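# Hand the bar across to the other gripper by its red end

## Task

Transfer the bar from the gripper now holding it to the other gripper without setting it down anywhere; it is done only when the receiving gripper is the sole one holding the bar and it grips the bar at its red end.

## Robot and tools

Robot: two arms, left_arm and right_arm, each ending in a two-finger parallel gripper. Base poses in the scene frame: left_arm (+0.011, +0.607, 0) m, quat_wxyz (+1.000, 0, 0, +0.010); right_arm (+0.007, -0.617, 0) m, quat_wxyz (+1.000, 0, 0, -0.016). A camera stand sits behind the arms. Cameras: cam_high, cam_left_wrist, cam_right_wrist, each 672x504.

Frame: the scene frame has its origin at table-top height, halfway between the nominal bases; +x points out over the table, +z up, +y toward left_arm (image left/right do not match arm names). Result positions, orientations and velocities use this frame. On a gripper, the fingers point along its own +z and close along its x; end_effector_position is the spot between the pads, fingertips extend 17.5 mm past it, and a block protrudes about 10 cm toward the gripper's -y. Printed poses may be off by a few cm.

Row layout (both execute_actions and move): one flat list of 18 numbers, each in [-1, 1], covering both arms even if one is idle: left dx, dy, dz, rx, ry, rz, left gripper position, force_limit, speed, then the same nine for the right arm. The six pose numbers are offsets, not poses: measured along scene axes from that arm's Hand target as it stood when the action or move began; 1.0 equals 0.6 m or 180 degrees; rx, ry, rz form a single rotation vector turning about the Hand target position. A translation longer than 1.0 gets shortened. All six at 0 re-requests the current Hand target. The three gripper numbers are absolute settings: position +1 fully open (50 mm), about -0.65 pads touching, -1 closes until the object stops it; force_limit -1 about 20 N, 0 about 102 N, +1 about 185 N per pad (actual grip may be ~15 N higher); speed -1 is 20 mm/s, 0 is 85, +1 is 150. Both start at +1. 0 is a real command, so to keep a gripper unchanged resend its last three numbers. A new force_limit or speed only applies once position changes by 0.01 or more; to soften a grip, open first.

execute_actions: "actions" is a list of actions; each action is up to 15 rows, one per 1/30 s step, the last row repeating if fewer. Every row counts from the action's starting pose, and each new action starts from the updated Hand target, so repeating an offset keeps moving. "cameras": names, ["all"] or []; images only come with an empty actions list or when requested. An empty list also returns the full result.

move: "target" is one row or up to 15 rows, all offsets from the same starting Hand targets. "speed" in m/s, 0.002 to 3.2, default 0.25 (turns up to twice that in rad/s), one value or one per target. "blend" in m, rounding corners of a list; 0 stops at each. "stop_force" in N, 4 to 120, both arms: ends an arm's path when it feels that much push against its travel, then it backs off but still presses somewhat; unreliable while the gripper rotates, omit it when leaving a contact, and give every target the same finger numbers. "zero" (default true) rezeros the force reading first. "blocking" false returns after 0.5 s (not with stop_force). Paths are straight, ignore obstacles and the other arm, lag and may overshoot when fast, cap at 10 s; avoid routing near an arm's own base. The "move:" line reports done, off_target, moving, held or fault; an arm not named is done (within 3 mm and 2 degrees). limits=paced means the pose was clipped, limits=held that checks withheld steps.

wait: "seconds" 0 to 10, arms keep last commands. stop: brakes a running move; fingers continue. zoom_image: "camera" plus "region" [x0, y0, x1, y1] in pixels, at most 504 by 504, from the newest images. zero_wrist_force: "arm" left_arm or right_arm. finished_scene: "scene" 1 or 2; ends the scene for good, so call it only once the goal holds steadily.

Results: Hand target is the last commanded pose after clipping, and the base for the next offsets; the gripper often rests short of it, and the next command re-asks for it, or send the gap as an offset. Each step the commanded orientation is clipped to within 32 degrees of the measured one. Joint velocities may read "within noise". Joint torques include the arm's own weight. Wrist force and torque are in the end effector's axes, plus a line with the peak since last shown. object_status: 0 moving, 1 stopped while opening, 2 stopped on something while closing (a grip), 3 reached the commanded position or pads met (likely empty). Opening in mm is about (250 - position_measured) x 0.202. Tool commands lists current gripper commands.

Avoid: dropping the bar or letting it leave the table, releasing it while it moves, slams, and hard pushes. Arms are stiff; even slight overshoot into firm contact can fault. A joint torque at its limit (shoulder pan 303, shoulder lift 303, elbow 138, wrists 49.6 N m) or about 150 N of outside force stops that arm for 10 s; if its grip pins it afterwards, open first. A clearance check holds back commands that bring the arms close, but not fingers; pressing the arms together, or one gripper closing on the other's fingers, can fail the scene. Motors heat when holding loads, stretched out or pushing; 70 °C gives MOTOR HOT, 85 °C brakes the arm for 30 to 60 s. Typical sequence: keep the holding grip, bring the free gripper open around the red end, close at -1 until object_status is 2, then open the first gripper and withdraw it gently.

Each tool is called after "Request:" in YAML: its name, and indented under it one key for each argument.

## Session

Request:
execute_actions:
  actions: []

Scene clock: 0.00 s.
left_arm: end_effector_position=(+0.5010, +0.0047, +0.2076) position_measured=157 object_status=3 end_effector_quat_wxyz=(+0.016, +0.335, +0.939, +0.071) | right_arm: end_effector_position=(+0.6358, -0.6376, +0.1905) position_measured=3 object_status=3 end_effector_quat_wxyz=(+0.000, +0.718, +0.696, +0.000)
Joint positions: left_arm=[-1.179 -1.323 1.824 -1.988 -1.45 -2.05] | right_arm=[3.422 -1.585 -2.144 -0.983 1.571 0.28]
Joint velocities: within noise
Joint torques (N m): no reading
Motor temperatures (°C): left_arm=[38 39 32 36 37 41] | right_arm=[38 35 34 41 47 39]
Wrist force (N): no reading
Wrist torque (N m): no reading
Wrist force, peak (N): no reading
Hand target: left_arm +0.5010, +0.0047, +0.2076; +0.016, +0.335, +0.939, +0.071 | right_arm +0.6358, -0.6376, +0.1905; +0.000, +0.718, +0.696, +0.000
Tool commands: left_gripper/position=-0.192157 left_gripper/force_limit=+1.0 left_gripper/speed=+1.0 right_gripper/position=+1.0 right_gripper/force_limit=+1.0 right_gripper/speed=+1.0

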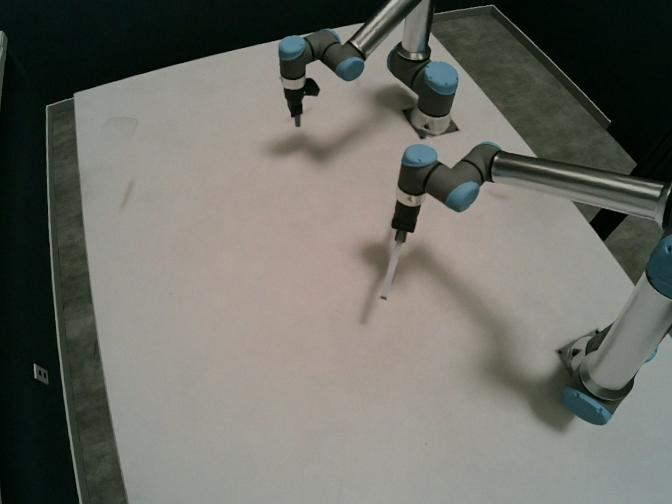

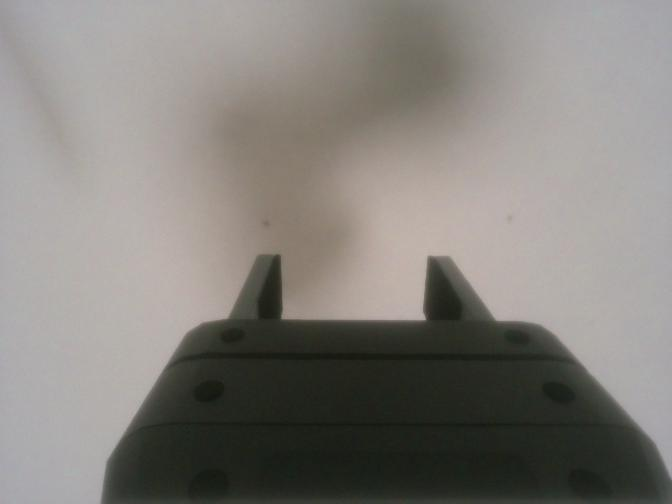

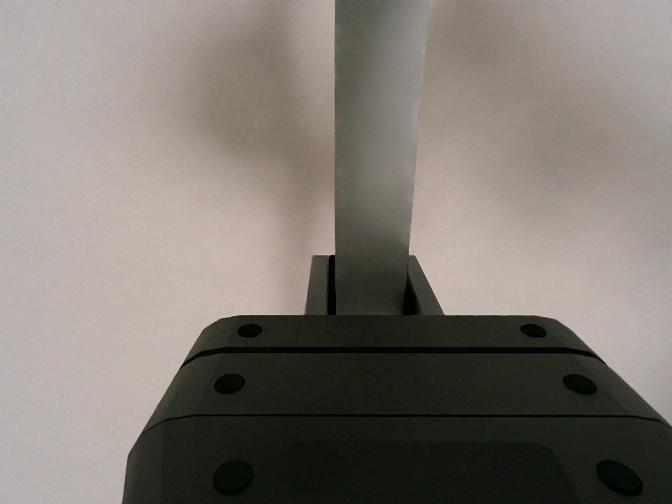

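Request:
zoom_image:
  camera: "cam_high"
  region: [330, 180, 450, 340]

Request:
zoom_image:
  camera: "cam_right_wrist"
  region: [200, 0, 560, 330]

Scaled by 3.150 from the camera's 672x504 image, which has a finer 960x720 frame.

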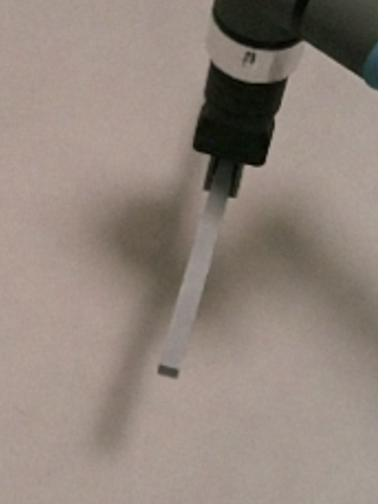

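Scaled by 1.400 from the camera's 672x504 image, which has a finer 960x720 frame.

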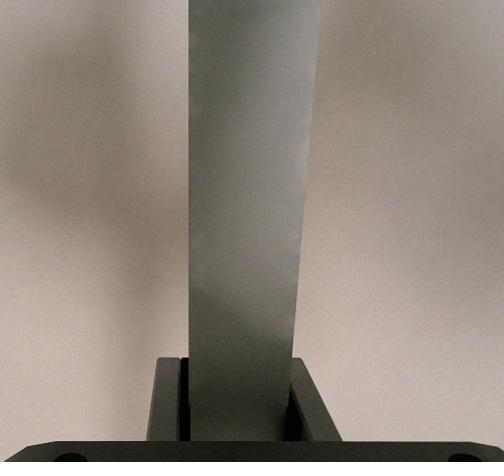

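Request:
move:
  target: [0,0,0.25,0,0,0.5,-0.192157,1,1,-0.2,0.4,0.25,0,0,0,1,1,1]
  cameras: ["all"]
  speed: 0.6

Request:
zoom_image:
  camera: "cam_high"
  region: [270, 110, 470, 310]

Scene clock: 2.80 s.
left_arm: end_effector_position=(+0.5010, +0.0048, +0.3578) position_measured=157 object_status=3 end_effector_quat_wxyz=(-0.039, -0.427, +0.901, +0.062) | right_arm: end_effector_position=(+0.5158, -0.3976, +0.3406) position_measured=3 object_status=3 end_effector_quat_wxyz=(+0.000, +0.718, +0.696, +0.000)
Joint positions: left_arm=[-1.106 -1.373 1.595 -1.666 -1.644 -3.538] | right_arm=[3.901 -1.331 -2.075 -1.306 1.571 0.76]
Joint torques (N m): left_arm=[-9.75 -50.96 -43.2 -9.99 3.38 -1.91] | right_arm=[7.54 18.39 39.28 5.97 -2.87 0.66]
Wrist force (N): left_arm=[0.1 -0.3 -0.2] | right_arm=[0.1 -0.3 -0.3]
Wrist torque (N m): left_arm=[0.00 -0.03 -0.02] | right_arm=[-0.03 0.00 0.04]
Wrist force, peak (N): left_arm=[0.5 -0.2 1.7] | right_arm=[1.9 -0.9 -1.3]
Hand target: left_arm +0.5010, +0.0047, +0.3576; -0.039, -0.427, +0.901, +0.062 | right_arm +0.5158, -0.3976, +0.3405; +0.000, +0.718, +0.696, +0.000
Off the commanded pose: left_arm 0.000 m, 0 deg | right_arm 0.000 m, 0 deg.
move: done

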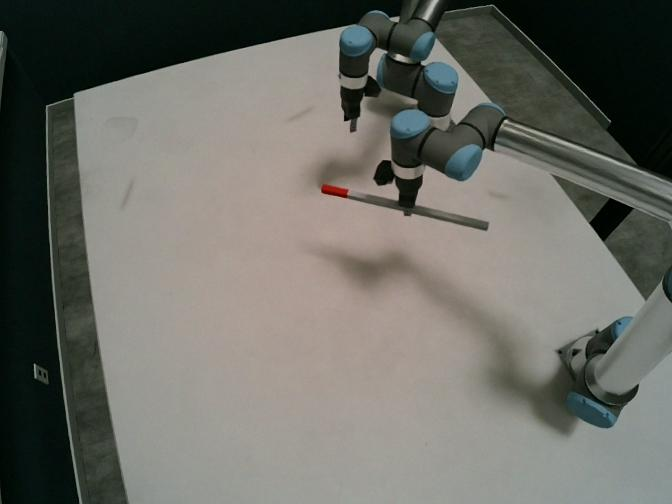

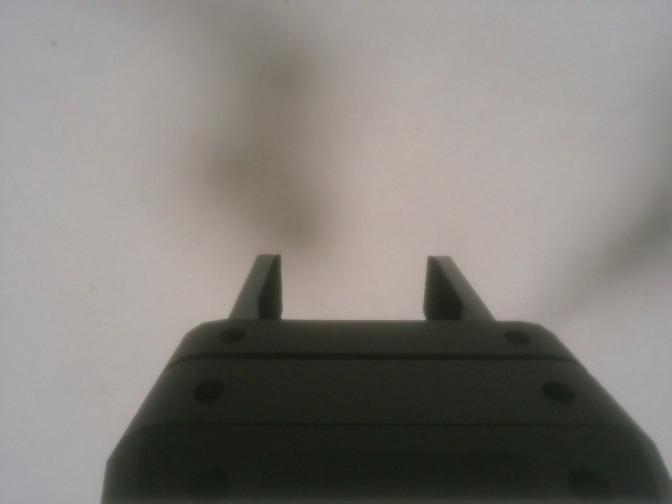

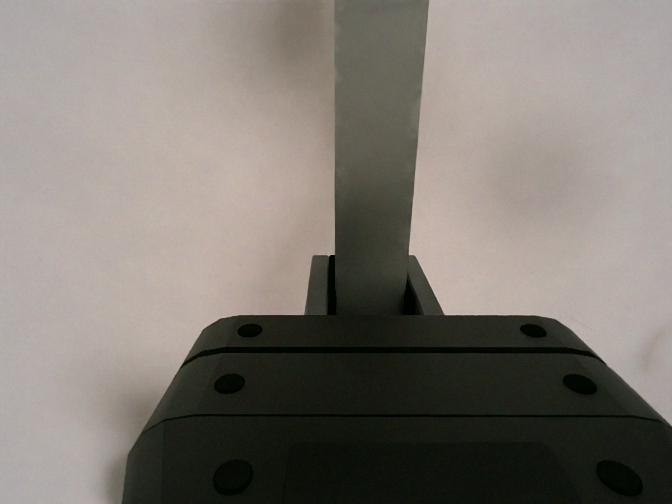

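Scaled by 2.520 from the camera's 672x504 image, which has a finer 960x720 frame.

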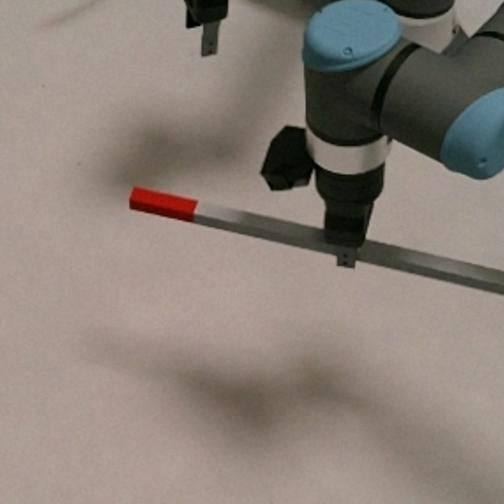

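Request:
move:
  target: [0,0,0,-0.043,-0.020,-0.281,-0.192157,1,1,-0.026,0.14,0.18,0.198,-0.191,0.462,1,1,1]
  cameras: ["all"]
  speed: 0.6

Request:
zoom_image:
  camera: "cam_high"
  region: [290, 50, 490, 250]

Scene clock: 5.43 s.
left_arm: end_effector_position=(+0.5009, +0.0047, +0.3576) position_measured=157 object_status=3 end_effector_quat_wxyz=(-0.010, +0.000, +1.000, +0.000) | right_arm: end_effector_position=(+0.5003, -0.3136, +0.4486) position_measured=3 object_status=3 end_effector_quat_wxyz=(-0.013, +0.030, +0.923, +0.382) end_effector_velocity=(-0.001, +0.000, -0.001) end_effector_angular_velocity=(+0.000, +0.000, +0.004)
Joint positions: left_arm=[-1.127 -1.429 1.681 -1.813 -1.588 -2.678] | right_arm=[3.73 -1.275 -2.172 -0.781 2.216 -0.785]
Joint velocities: left_arm=[within noise] | right_arm=[0 0 -0.002 0 0.001 -0.005]
Joint torques (N m): left_arm=[12.32 -52.9 -63.83 -2.35 -4.07 1.78] | right_arm=[7.3 23.65 38.6 7.64 4.1 -2.7]
Wrist force (N): left_arm=[-0.1 1.0 0.0] | right_arm=[-0.9 -0.2 -0.5]
Wrist torque (N m): left_arm=[0.13 0.03 0.08] | right_arm=[-0.07 0.21 -0.24]
Wrist force, peak (N): left_arm=[0.2 1.0 0.1] | right_arm=[-1.6 0.5 -0.8]
Hand target: left_arm +0.5010, +0.0047, +0.3576; -0.010, +0.000, +1.000, +0.001 | right_arm +0.5002, -0.3136, +0.4485; -0.013, +0.030, +0.923, +0.382
Off the commanded pose: left_arm 0.000 m, 0 deg | right_arm 0.000 m, 0 deg.
move: done

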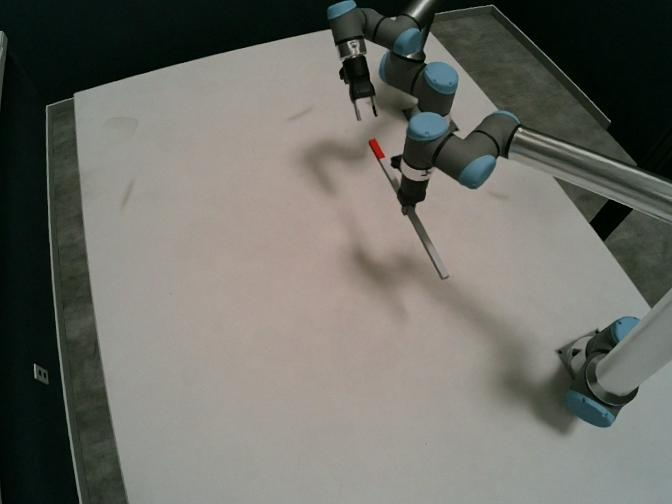

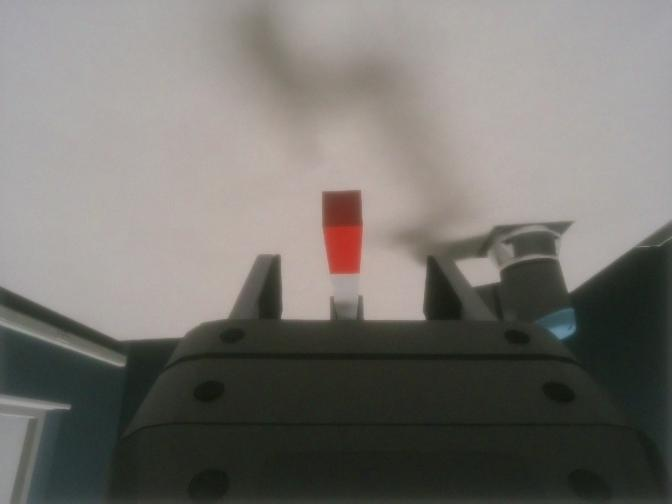

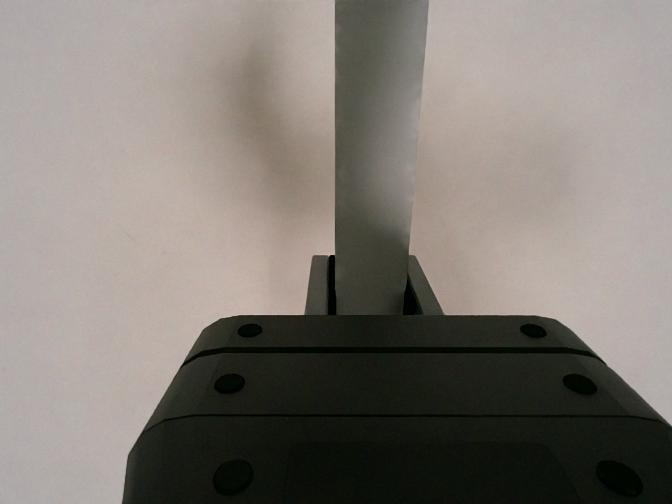

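Scaled by 2.520 from the camera's 672x504 image, which has a finer 960x720 frame.

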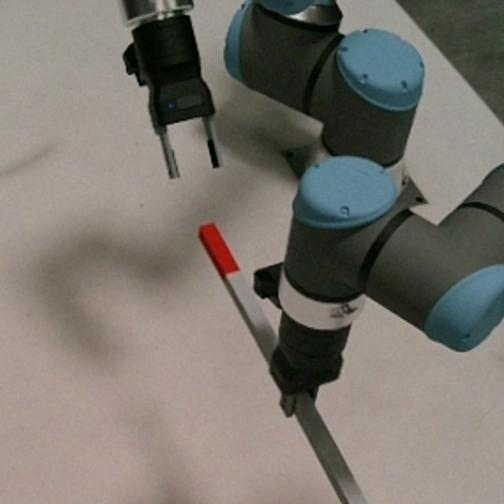

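Request:
move:
  target: [0,0,0,0,0,0,-0.192157,1,1,0.004,0.088,-0.084,0,0,0,1,1,1]
  cameras: ["all"]
  speed: 0.3

Request:
zoom_image:
  camera: "cam_high"
  region: [330, 90, 450, 210]

Scene clock: 6.73 s.
left_arm: end_effector_position=(+0.5010, +0.0047, +0.3576) position_measured=157 object_status=3 end_effector_quat_wxyz=(-0.010, +0.000, +1.000, +0.001) | right_arm: end_effector_position=(+0.5026, -0.2609, +0.3981) position_measured=3 object_status=3 end_effector_quat_wxyz=(-0.013, +0.030, +0.923, +0.382)
Joint positions: left_arm=[-1.127 -1.429 1.681 -1.813 -1.588 -2.678] | right_arm=[3.817 -1.353 -2.222 -0.598 2.173 -0.691]
Joint torques (N m): left_arm=[13.8 -47.11 -62.62 -2.33 -4.01 2.86] | right_arm=[8.95 16.48 55.55 7.99 3.05 0.15]
Wrist force (N): left_arm=[0.0 0.5 0.0] | right_arm=[-1.4 0.1 -0.4]
Wrist torque (N m): left_arm=[0.05 0.00 0.07] | right_arm=[0.03 0.31 0.01]
Wrist force, peak (N): left_arm=[-0.4 1.0 0.6] | right_arm=[-1.1 -0.1 -3.3]
Hand target: left_arm +0.5010, +0.0047, +0.3576; -0.010, +0.000, +1.000, +0.001 | right_arm +0.5026, -0.2608, +0.3981; -0.013, +0.030, +0.923, +0.382
Off the commanded pose: left_arm 0.000 m, 0 deg | right_arm 0.000 m, 0 deg.
move: done

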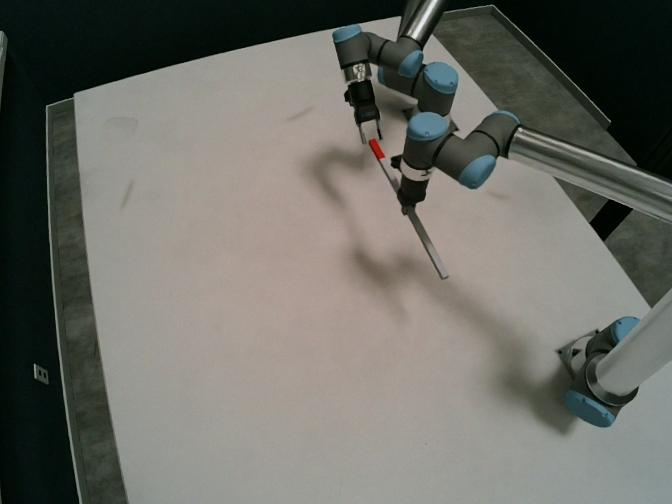

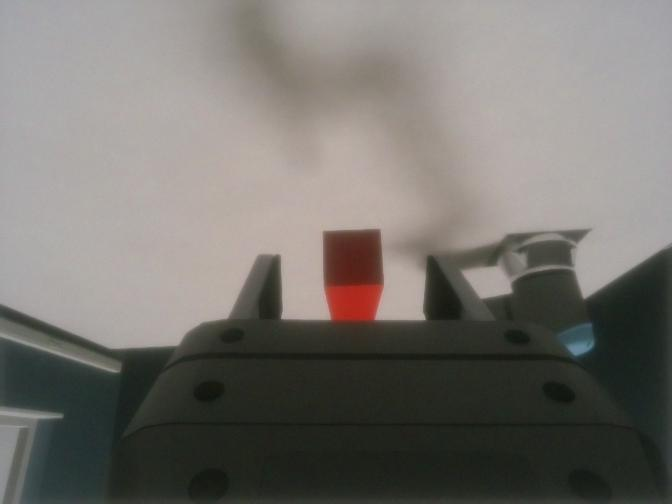

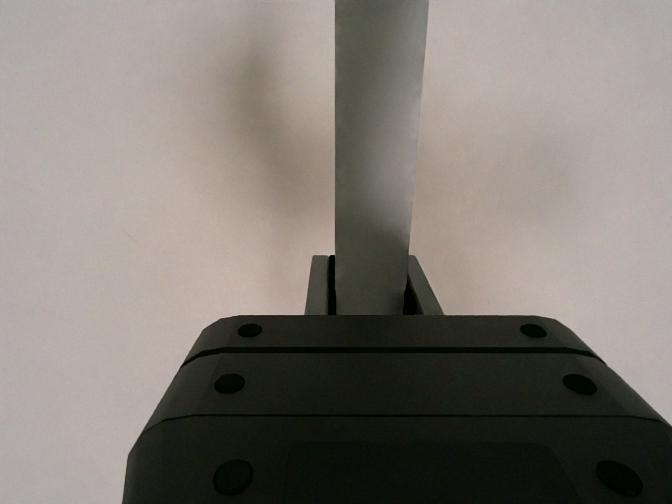

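Scaled by 4.200 from the camera's 672x504 image, which has a finer 960x720 frame.

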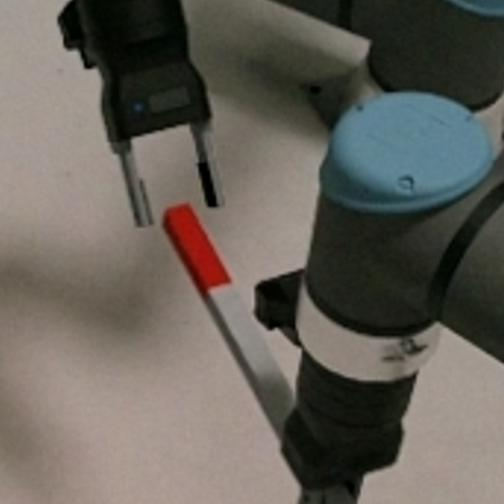

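Request:
move:
  target: [0,0,0,0,0,0,-0.192157,1,1,0,0.06,-0.066,0,0,0,1,1,1]
  cameras: ["all"]
  speed: 0.12
  stop_force: 10

Request:
zoom_image:
  camera: "cam_high"
  region: [330, 90, 450, 210]

Scene clock: 8.63 s.
left_arm: end_effector_position=(+0.5010, +0.0047, +0.3576) position_measured=157 object_status=3 end_effector_quat_wxyz=(-0.010, +0.000, +1.000, +0.001) | right_arm: end_effector_position=(+0.5026, -0.2248, +0.3586) position_measured=3 object_status=3 end_effector_quat_wxyz=(-0.013, +0.030, +0.923, +0.382)
Joint positions: left_arm=[-1.127 -1.429 1.681 -1.813 -1.588 -2.678] | right_arm=[3.874 -1.421 -2.254 -0.466 2.143 -0.633]
Joint torques (N m): left_arm=[10.92 -43.75 -63.11 -2.18 -4.16 2.69] | right_arm=[6.81 22.49 52.6 7.46 3.35 -1.56]
Wrist force (N): left_arm=[-0.2 0.8 0.2] | right_arm=[-0.7 -0.5 -0.8]
Wrist torque (N m): left_arm=[0.10 0.05 0.07] | right_arm=[-0.09 0.21 -0.03]
Wrist force, peak (N): left_arm=[-0.5 1.1 0.1] | right_arm=[-1.3 0.7 -3.7]
Hand target: left_arm +0.5010, +0.0047, +0.3576; -0.010, +0.000, +1.000, +0.001 | right_arm +0.5026, -0.2248, +0.3585; -0.013, +0.030, +0.923, +0.382
Off the commanded pose: left_arm 0.000 m, 0 deg | right_arm 0.000 m, 0 deg.
move: done

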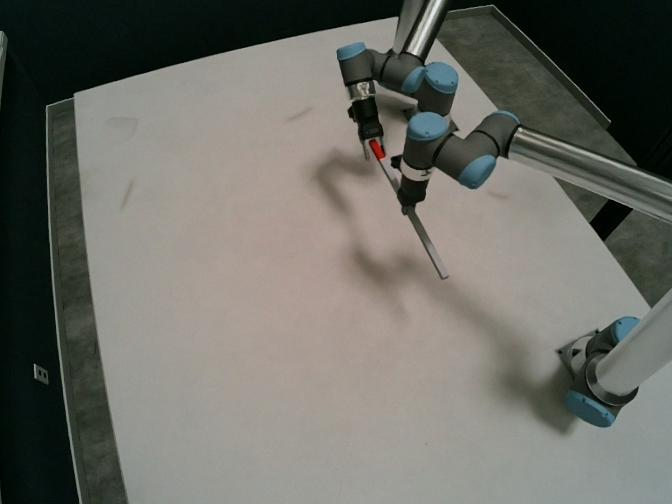

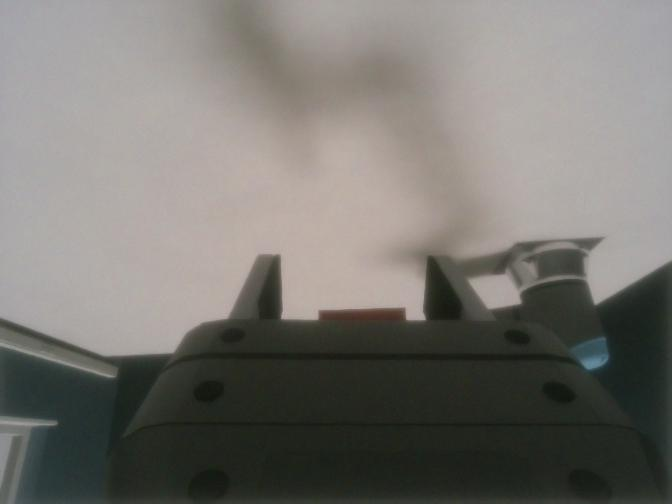

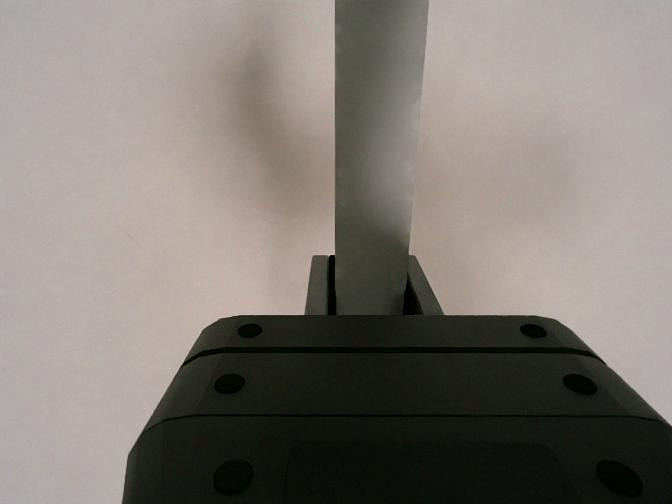

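Scaled by 4.200 from the camera's 672x504 image, which has a finer 960x720 frame.

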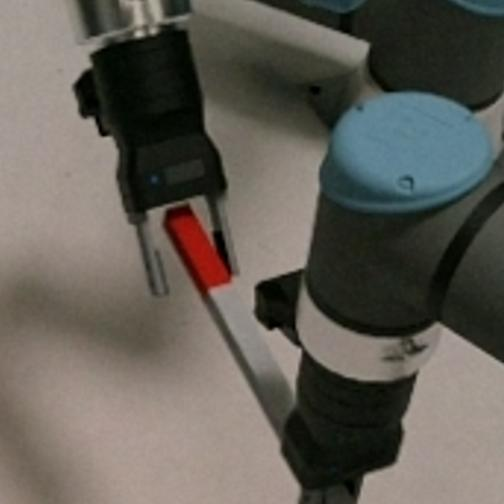

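Request:
move:
  target: [0,0,0,0,0,0,-0.192157,1,1,0,0.009,0.036,0,0,0,1,1,1]
  cameras: ["all"]
  speed: 0.12
  stop_force: 10

Request:
zoom_image:
  camera: "cam_high"
  region: [345, 110, 425, 190]

Scene clock: 10.57 s.
left_arm: end_effector_position=(+0.5010, +0.0047, +0.3576) position_measured=157 object_status=3 end_effector_quat_wxyz=(-0.010, +0.000, +1.000, +0.001) | right_arm: end_effector_position=(+0.5026, -0.2194, +0.3801) position_measured=3 object_status=3 end_effector_quat_wxyz=(-0.013, +0.030, +0.923, +0.382)
Joint positions: left_arm=[-1.127 -1.429 1.681 -1.813 -1.588 -2.678] | right_arm=[3.883 -1.404 -2.225 -0.507 2.138 -0.625]
Joint torques (N m): left_arm=[12.87 -45.24 -62.03 -2.42 -4.12 2.58] | right_arm=[-11.49 22.89 34.73 7.82 3.46 -2.52]
Wrist force (N): left_arm=[0.0 0.6 0.4] | right_arm=[-0.6 0.0 -0.9]
Wrist torque (N m): left_arm=[0.07 0.00 0.07] | right_arm=[-0.02 0.16 -0.27]
Wrist force, peak (N): left_arm=[0.3 1.1 0.5] | right_arm=[-1.1 0.7 -1.6]
Hand target: left_arm +0.5010, +0.0047, +0.3576; -0.010, +0.000, +1.000, +0.001 | right_arm +0.5026, -0.2194, +0.3801; -0.013, +0.030, +0.923, +0.382
Off the commanded pose: left_arm 0.000 m, 0 deg | right_arm 0.000 m, 0 deg.
move: done

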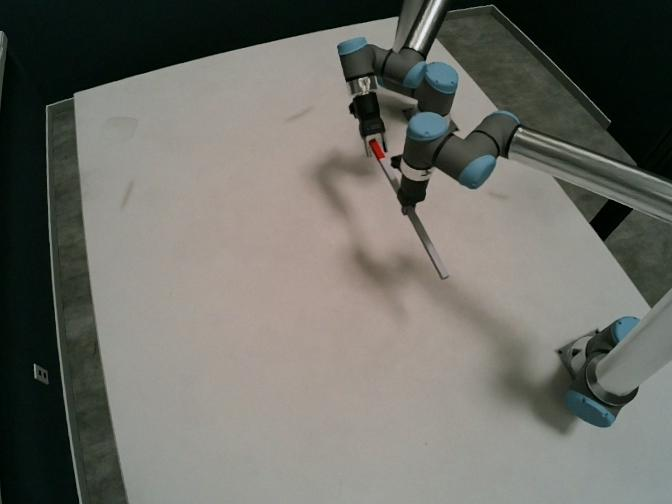

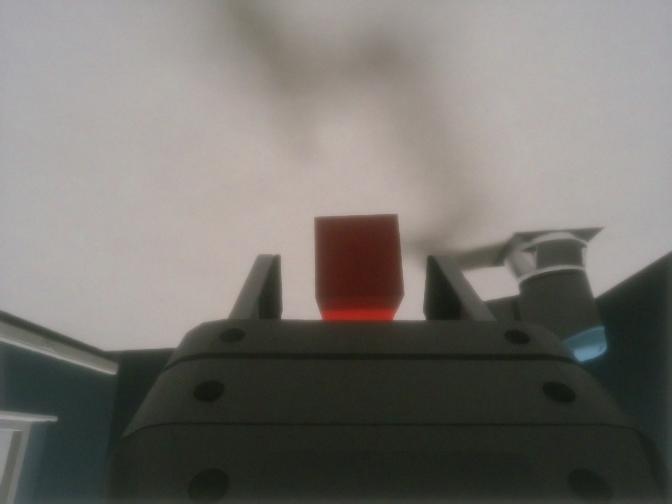

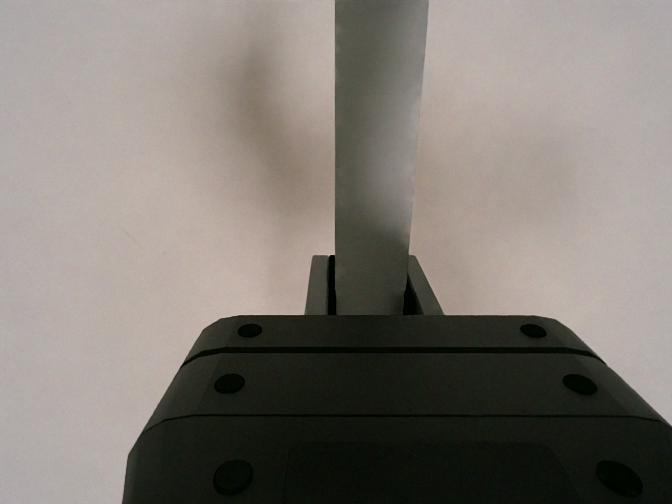

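Scaled by 6.300 from the camera's 672x504 image, which has a finer 960x720 frame.

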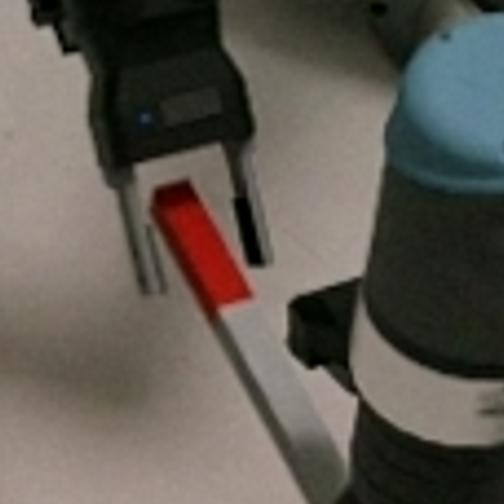

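Request:
move:
  target: [0,0,0,0,0,0,-0.192157,1,1,0,0,0,0,0,0,-1,-0.6,-0.9]
  cameras: ["all"]

Request:
zoom_image:
  camera: "cam_high"
  region: [345, 110, 425, 190]

Scene clock: 12.00 s.
left_arm: end_effector_position=(+0.5010, +0.0047, +0.3576) position_measured=157 object_status=3 end_effector_quat_wxyz=(-0.010, +0.000, +1.000, +0.001) | right_arm: end_effector_position=(+0.5026, -0.2194, +0.3801) position_measured=149 object_status=2 end_effector_quat_wxyz=(-0.013, +0.030, +0.923, +0.382)
Joint positions: left_arm=[-1.127 -1.429 1.681 -1.813 -1.588 -2.678] | right_arm=[3.883 -1.404 -2.225 -0.507 2.138 -0.625]
Joint torques (N m): left_arm=[8.35 -47.08 -60.54 -2.62 -3.93 2.42] | right_arm=[-10.19 19.4 36.86 7.66 -0.48 -0.33]
Wrist force (N): left_arm=[-4.6 -0.2 0.5] | right_arm=[3.9 0.3 -0.3]
Wrist torque (N m): left_arm=[0.04 -0.02 0.29] | right_arm=[-0.03 1.25 -1.13]
Wrist force, peak (N): left_arm=[-5.2 0.1 0.8] | right_arm=[4.2 -0.2 0.0]
Hand target: left_arm +0.5010, +0.0047, +0.3576; -0.010, +0.000, +1.000, +0.001 | right_arm +0.5026, -0.2194, +0.3801; -0.013, +0.030, +0.923, +0.382
Off the commanded pose: left_arm 0.000 m, 0 deg | right_arm 0.000 m, 0 deg.
move: done

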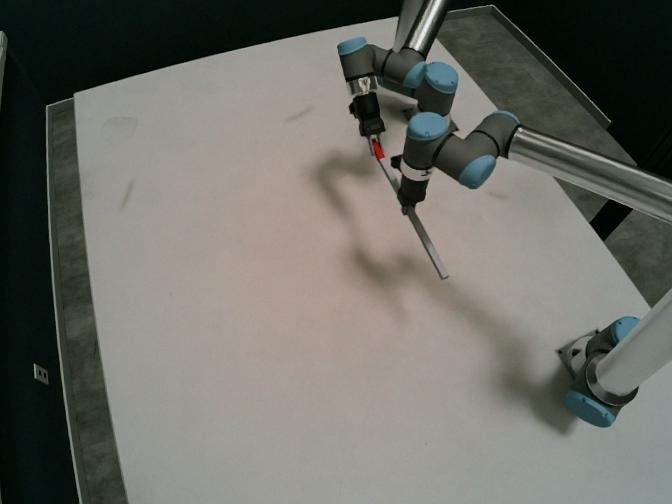

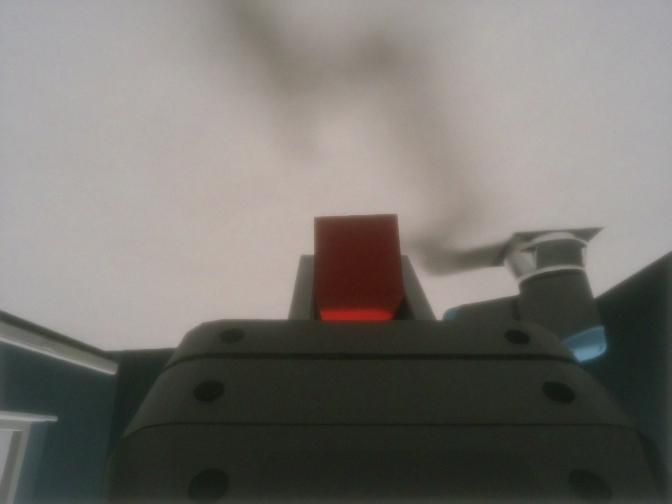

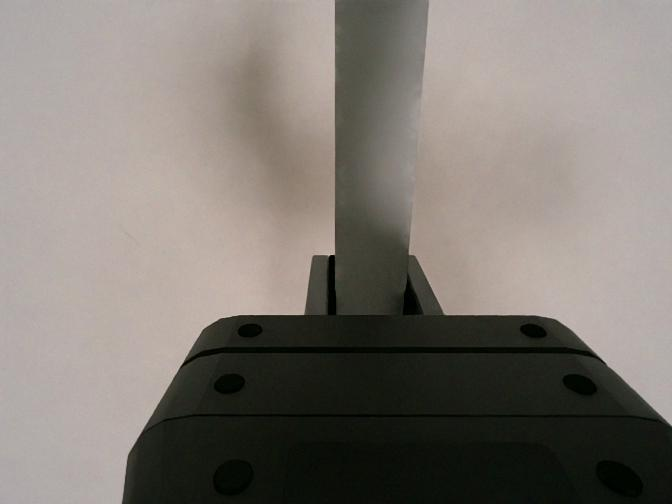

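Scaled by 6.300 from the camera's 672x504 image, which has a finer 960x720 frame.

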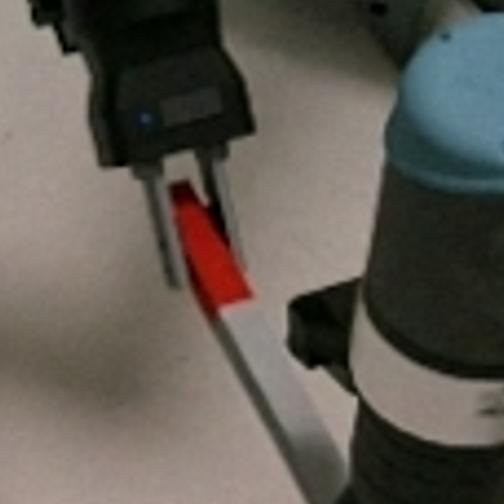

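Request:
move:
  target: [0,0,0,0,0,0,-0.192157,1,1,0,0,0,0,0,0,-0.97,0.6,-0.9]

Request:
move:
  target: [0,0,0,0,0,0,0.6,1,-0.6,0,0,0,0,0,0,-0.97,0.6,-0.9]
  cameras: ["cam_high"]

Scene clock: 12.63 s.
left_arm: end_effector_position=(+0.5010, +0.0047, +0.3576) position_measured=157 object_status=3 end_effector_quat_wxyz=(-0.010, +0.000, +1.000, +0.001) | right_arm: end_effector_position=(+0.5026, -0.2194, +0.3801) position_measured=154 object_status=2 end_effector_quat_wxyz=(-0.013, +0.030, +0.923, +0.382)
Joint positions: left_arm=[-1.127 -1.429 1.681 -1.813 -1.588 -2.678] | right_arm=[3.883 -1.404 -2.225 -0.507 2.138 -0.625]
Joint torques (N m): left_arm=[-2.92 -49.11 -56.02 -2.59 -4.27 1.41] | right_arm=[-11.45 22.99 41.84 7.46 -5.77 2.48]
Wrist force (N): left_arm=[-12.3 0.1 -0.3] | right_arm=[11.2 0.1 -1.0]
Wrist torque (N m): left_arm=[0.07 0.15 0.37] | right_arm=[-0.01 2.53 -2.35]
Wrist force, peak (N): left_arm=[-12.6 -0.1 0.9] | right_arm=[11.4 0.0 -0.9]
Hand target: left_arm +0.5010, +0.0047, +0.3576; -0.010, +0.000, +1.000, +0.001 | right_arm +0.5026, -0.2194, +0.3801; -0.013, +0.030, +0.923, +0.382
Off the commanded pose: left_arm 0.000 m, 0 deg | right_arm 0.000 m, 0 deg.
move: done

Scene clock: 13.30 s.
left_arm: end_effector_position=(+0.5010, +0.0047, +0.3576) position_measured=63 object_status=3 end_effector_quat_wxyz=(-0.010, +0.000, +1.000, +0.001) | right_arm: end_effector_position=(+0.5026, -0.2194, +0.3801) position_measured=154 object_status=2 end_effector_quat_wxyz=(-0.013, +0.030, +0.923, +0.382)
Joint positions: left_arm=[-1.127 -1.429 1.681 -1.813 -1.588 -2.678] | right_arm=[3.883 -1.404 -2.225 -0.507 2.138 -0.624]
Joint torques (N m): left_arm=[-12.72 -53.39 -52.57 -2.33 -3.91 0.7] | right_arm=[-10.78 25.4 46.92 7.21 3.41 3.41]
Wrist force (N): left_arm=[-2.3 0.4 -5.5] | right_arm=[0.1 -3.0 2.5]
Wrist torque (N m): left_arm=[0.14 0.18 0.08] | right_arm=[1.04 0.48 -0.45]
Wrist force, peak (N): left_arm=[-12.6 0.4 1.1] | right_arm=[11.3 0.2 -0.6]
Hand target: left_arm +0.5010, +0.0047, +0.3576; -0.010, +0.000, +1.000, +0.001 | right_arm +0.5026, -0.2194, +0.3801; -0.013, +0.030, +0.923, +0.382
Off the commanded pose: left_arm 0.000 m, 0 deg | right_arm 0.000 m, 0 deg.
move: done
Images, in order (width x height): cam_high 672x504.

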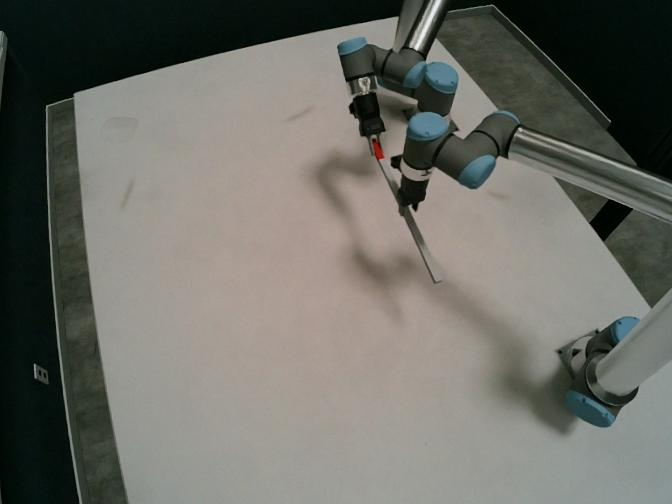

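Request:
move:
  target: [0,0.03,0.25,0,0,0,0.6,1,-0.6,0,0,0,0,0,0,-0.97,0.6,-0.9]
  cameras: ["cam_high"]
  speed: 0.2

Request:
zoom_image:
  camera: "cam_high"
  region: [330, 90, 490, 290]

Scene clock: 14.60 s.
left_arm: end_effector_position=(+0.5010, +0.0228, +0.5076) position_measured=63 object_status=3 end_effector_quat_wxyz=(-0.010, +0.000, +1.000, +0.000) | right_arm: end_effector_position=(+0.5026, -0.2194, +0.3801) position_measured=154 object_status=2 end_effector_quat_wxyz=(-0.013, +0.030, +0.923, +0.382)
Joint positions: left_arm=[-1.116 -1.482 1.475 -1.555 -1.587 -2.667] | right_arm=[3.883 -1.404 -2.225 -0.507 2.138 -0.624]
Joint torques (N m): left_arm=[-9.87 -40.83 -57.97 -4.63 3.21 -0.88] | right_arm=[-6.19 31.85 57.99 7.54 0.33 2.22]
Wrist force (N): left_arm=[-0.4 0.5 -5.8] | right_arm=[-1.0 -3.8 2.7]
Wrist torque (N m): left_arm=[0.13 0.08 -0.07] | right_arm=[1.02 0.15 -0.22]
Wrist force, peak (N): left_arm=[-0.5 1.0 -9.1] | right_arm=[-1.0 -4.3 3.1]
Hand target: left_arm +0.5010, +0.0227, +0.5076; -0.010, +0.000, +1.000, +0.001 | right_arm +0.5026, -0.2194, +0.3801; -0.013, +0.030, +0.923, +0.382
Off the commanded pose: left_arm 0.000 m, 0 deg | right_arm 0.000 m, 0 deg.
move: done
Images, in order (width x height): cam_high 672x504.

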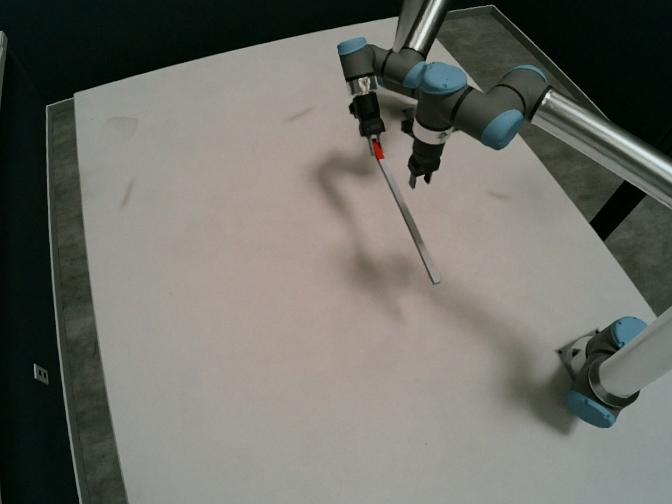

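Scaled by 2.520 from the camera's 672x504 image, which has a finer 960x720 frame.

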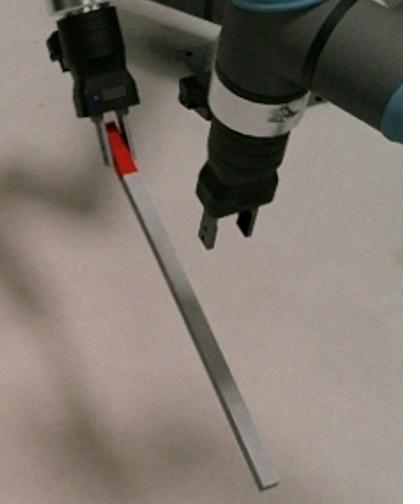

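Request:
finished_scene:
  scene: 1

The scene is finished: the task was done.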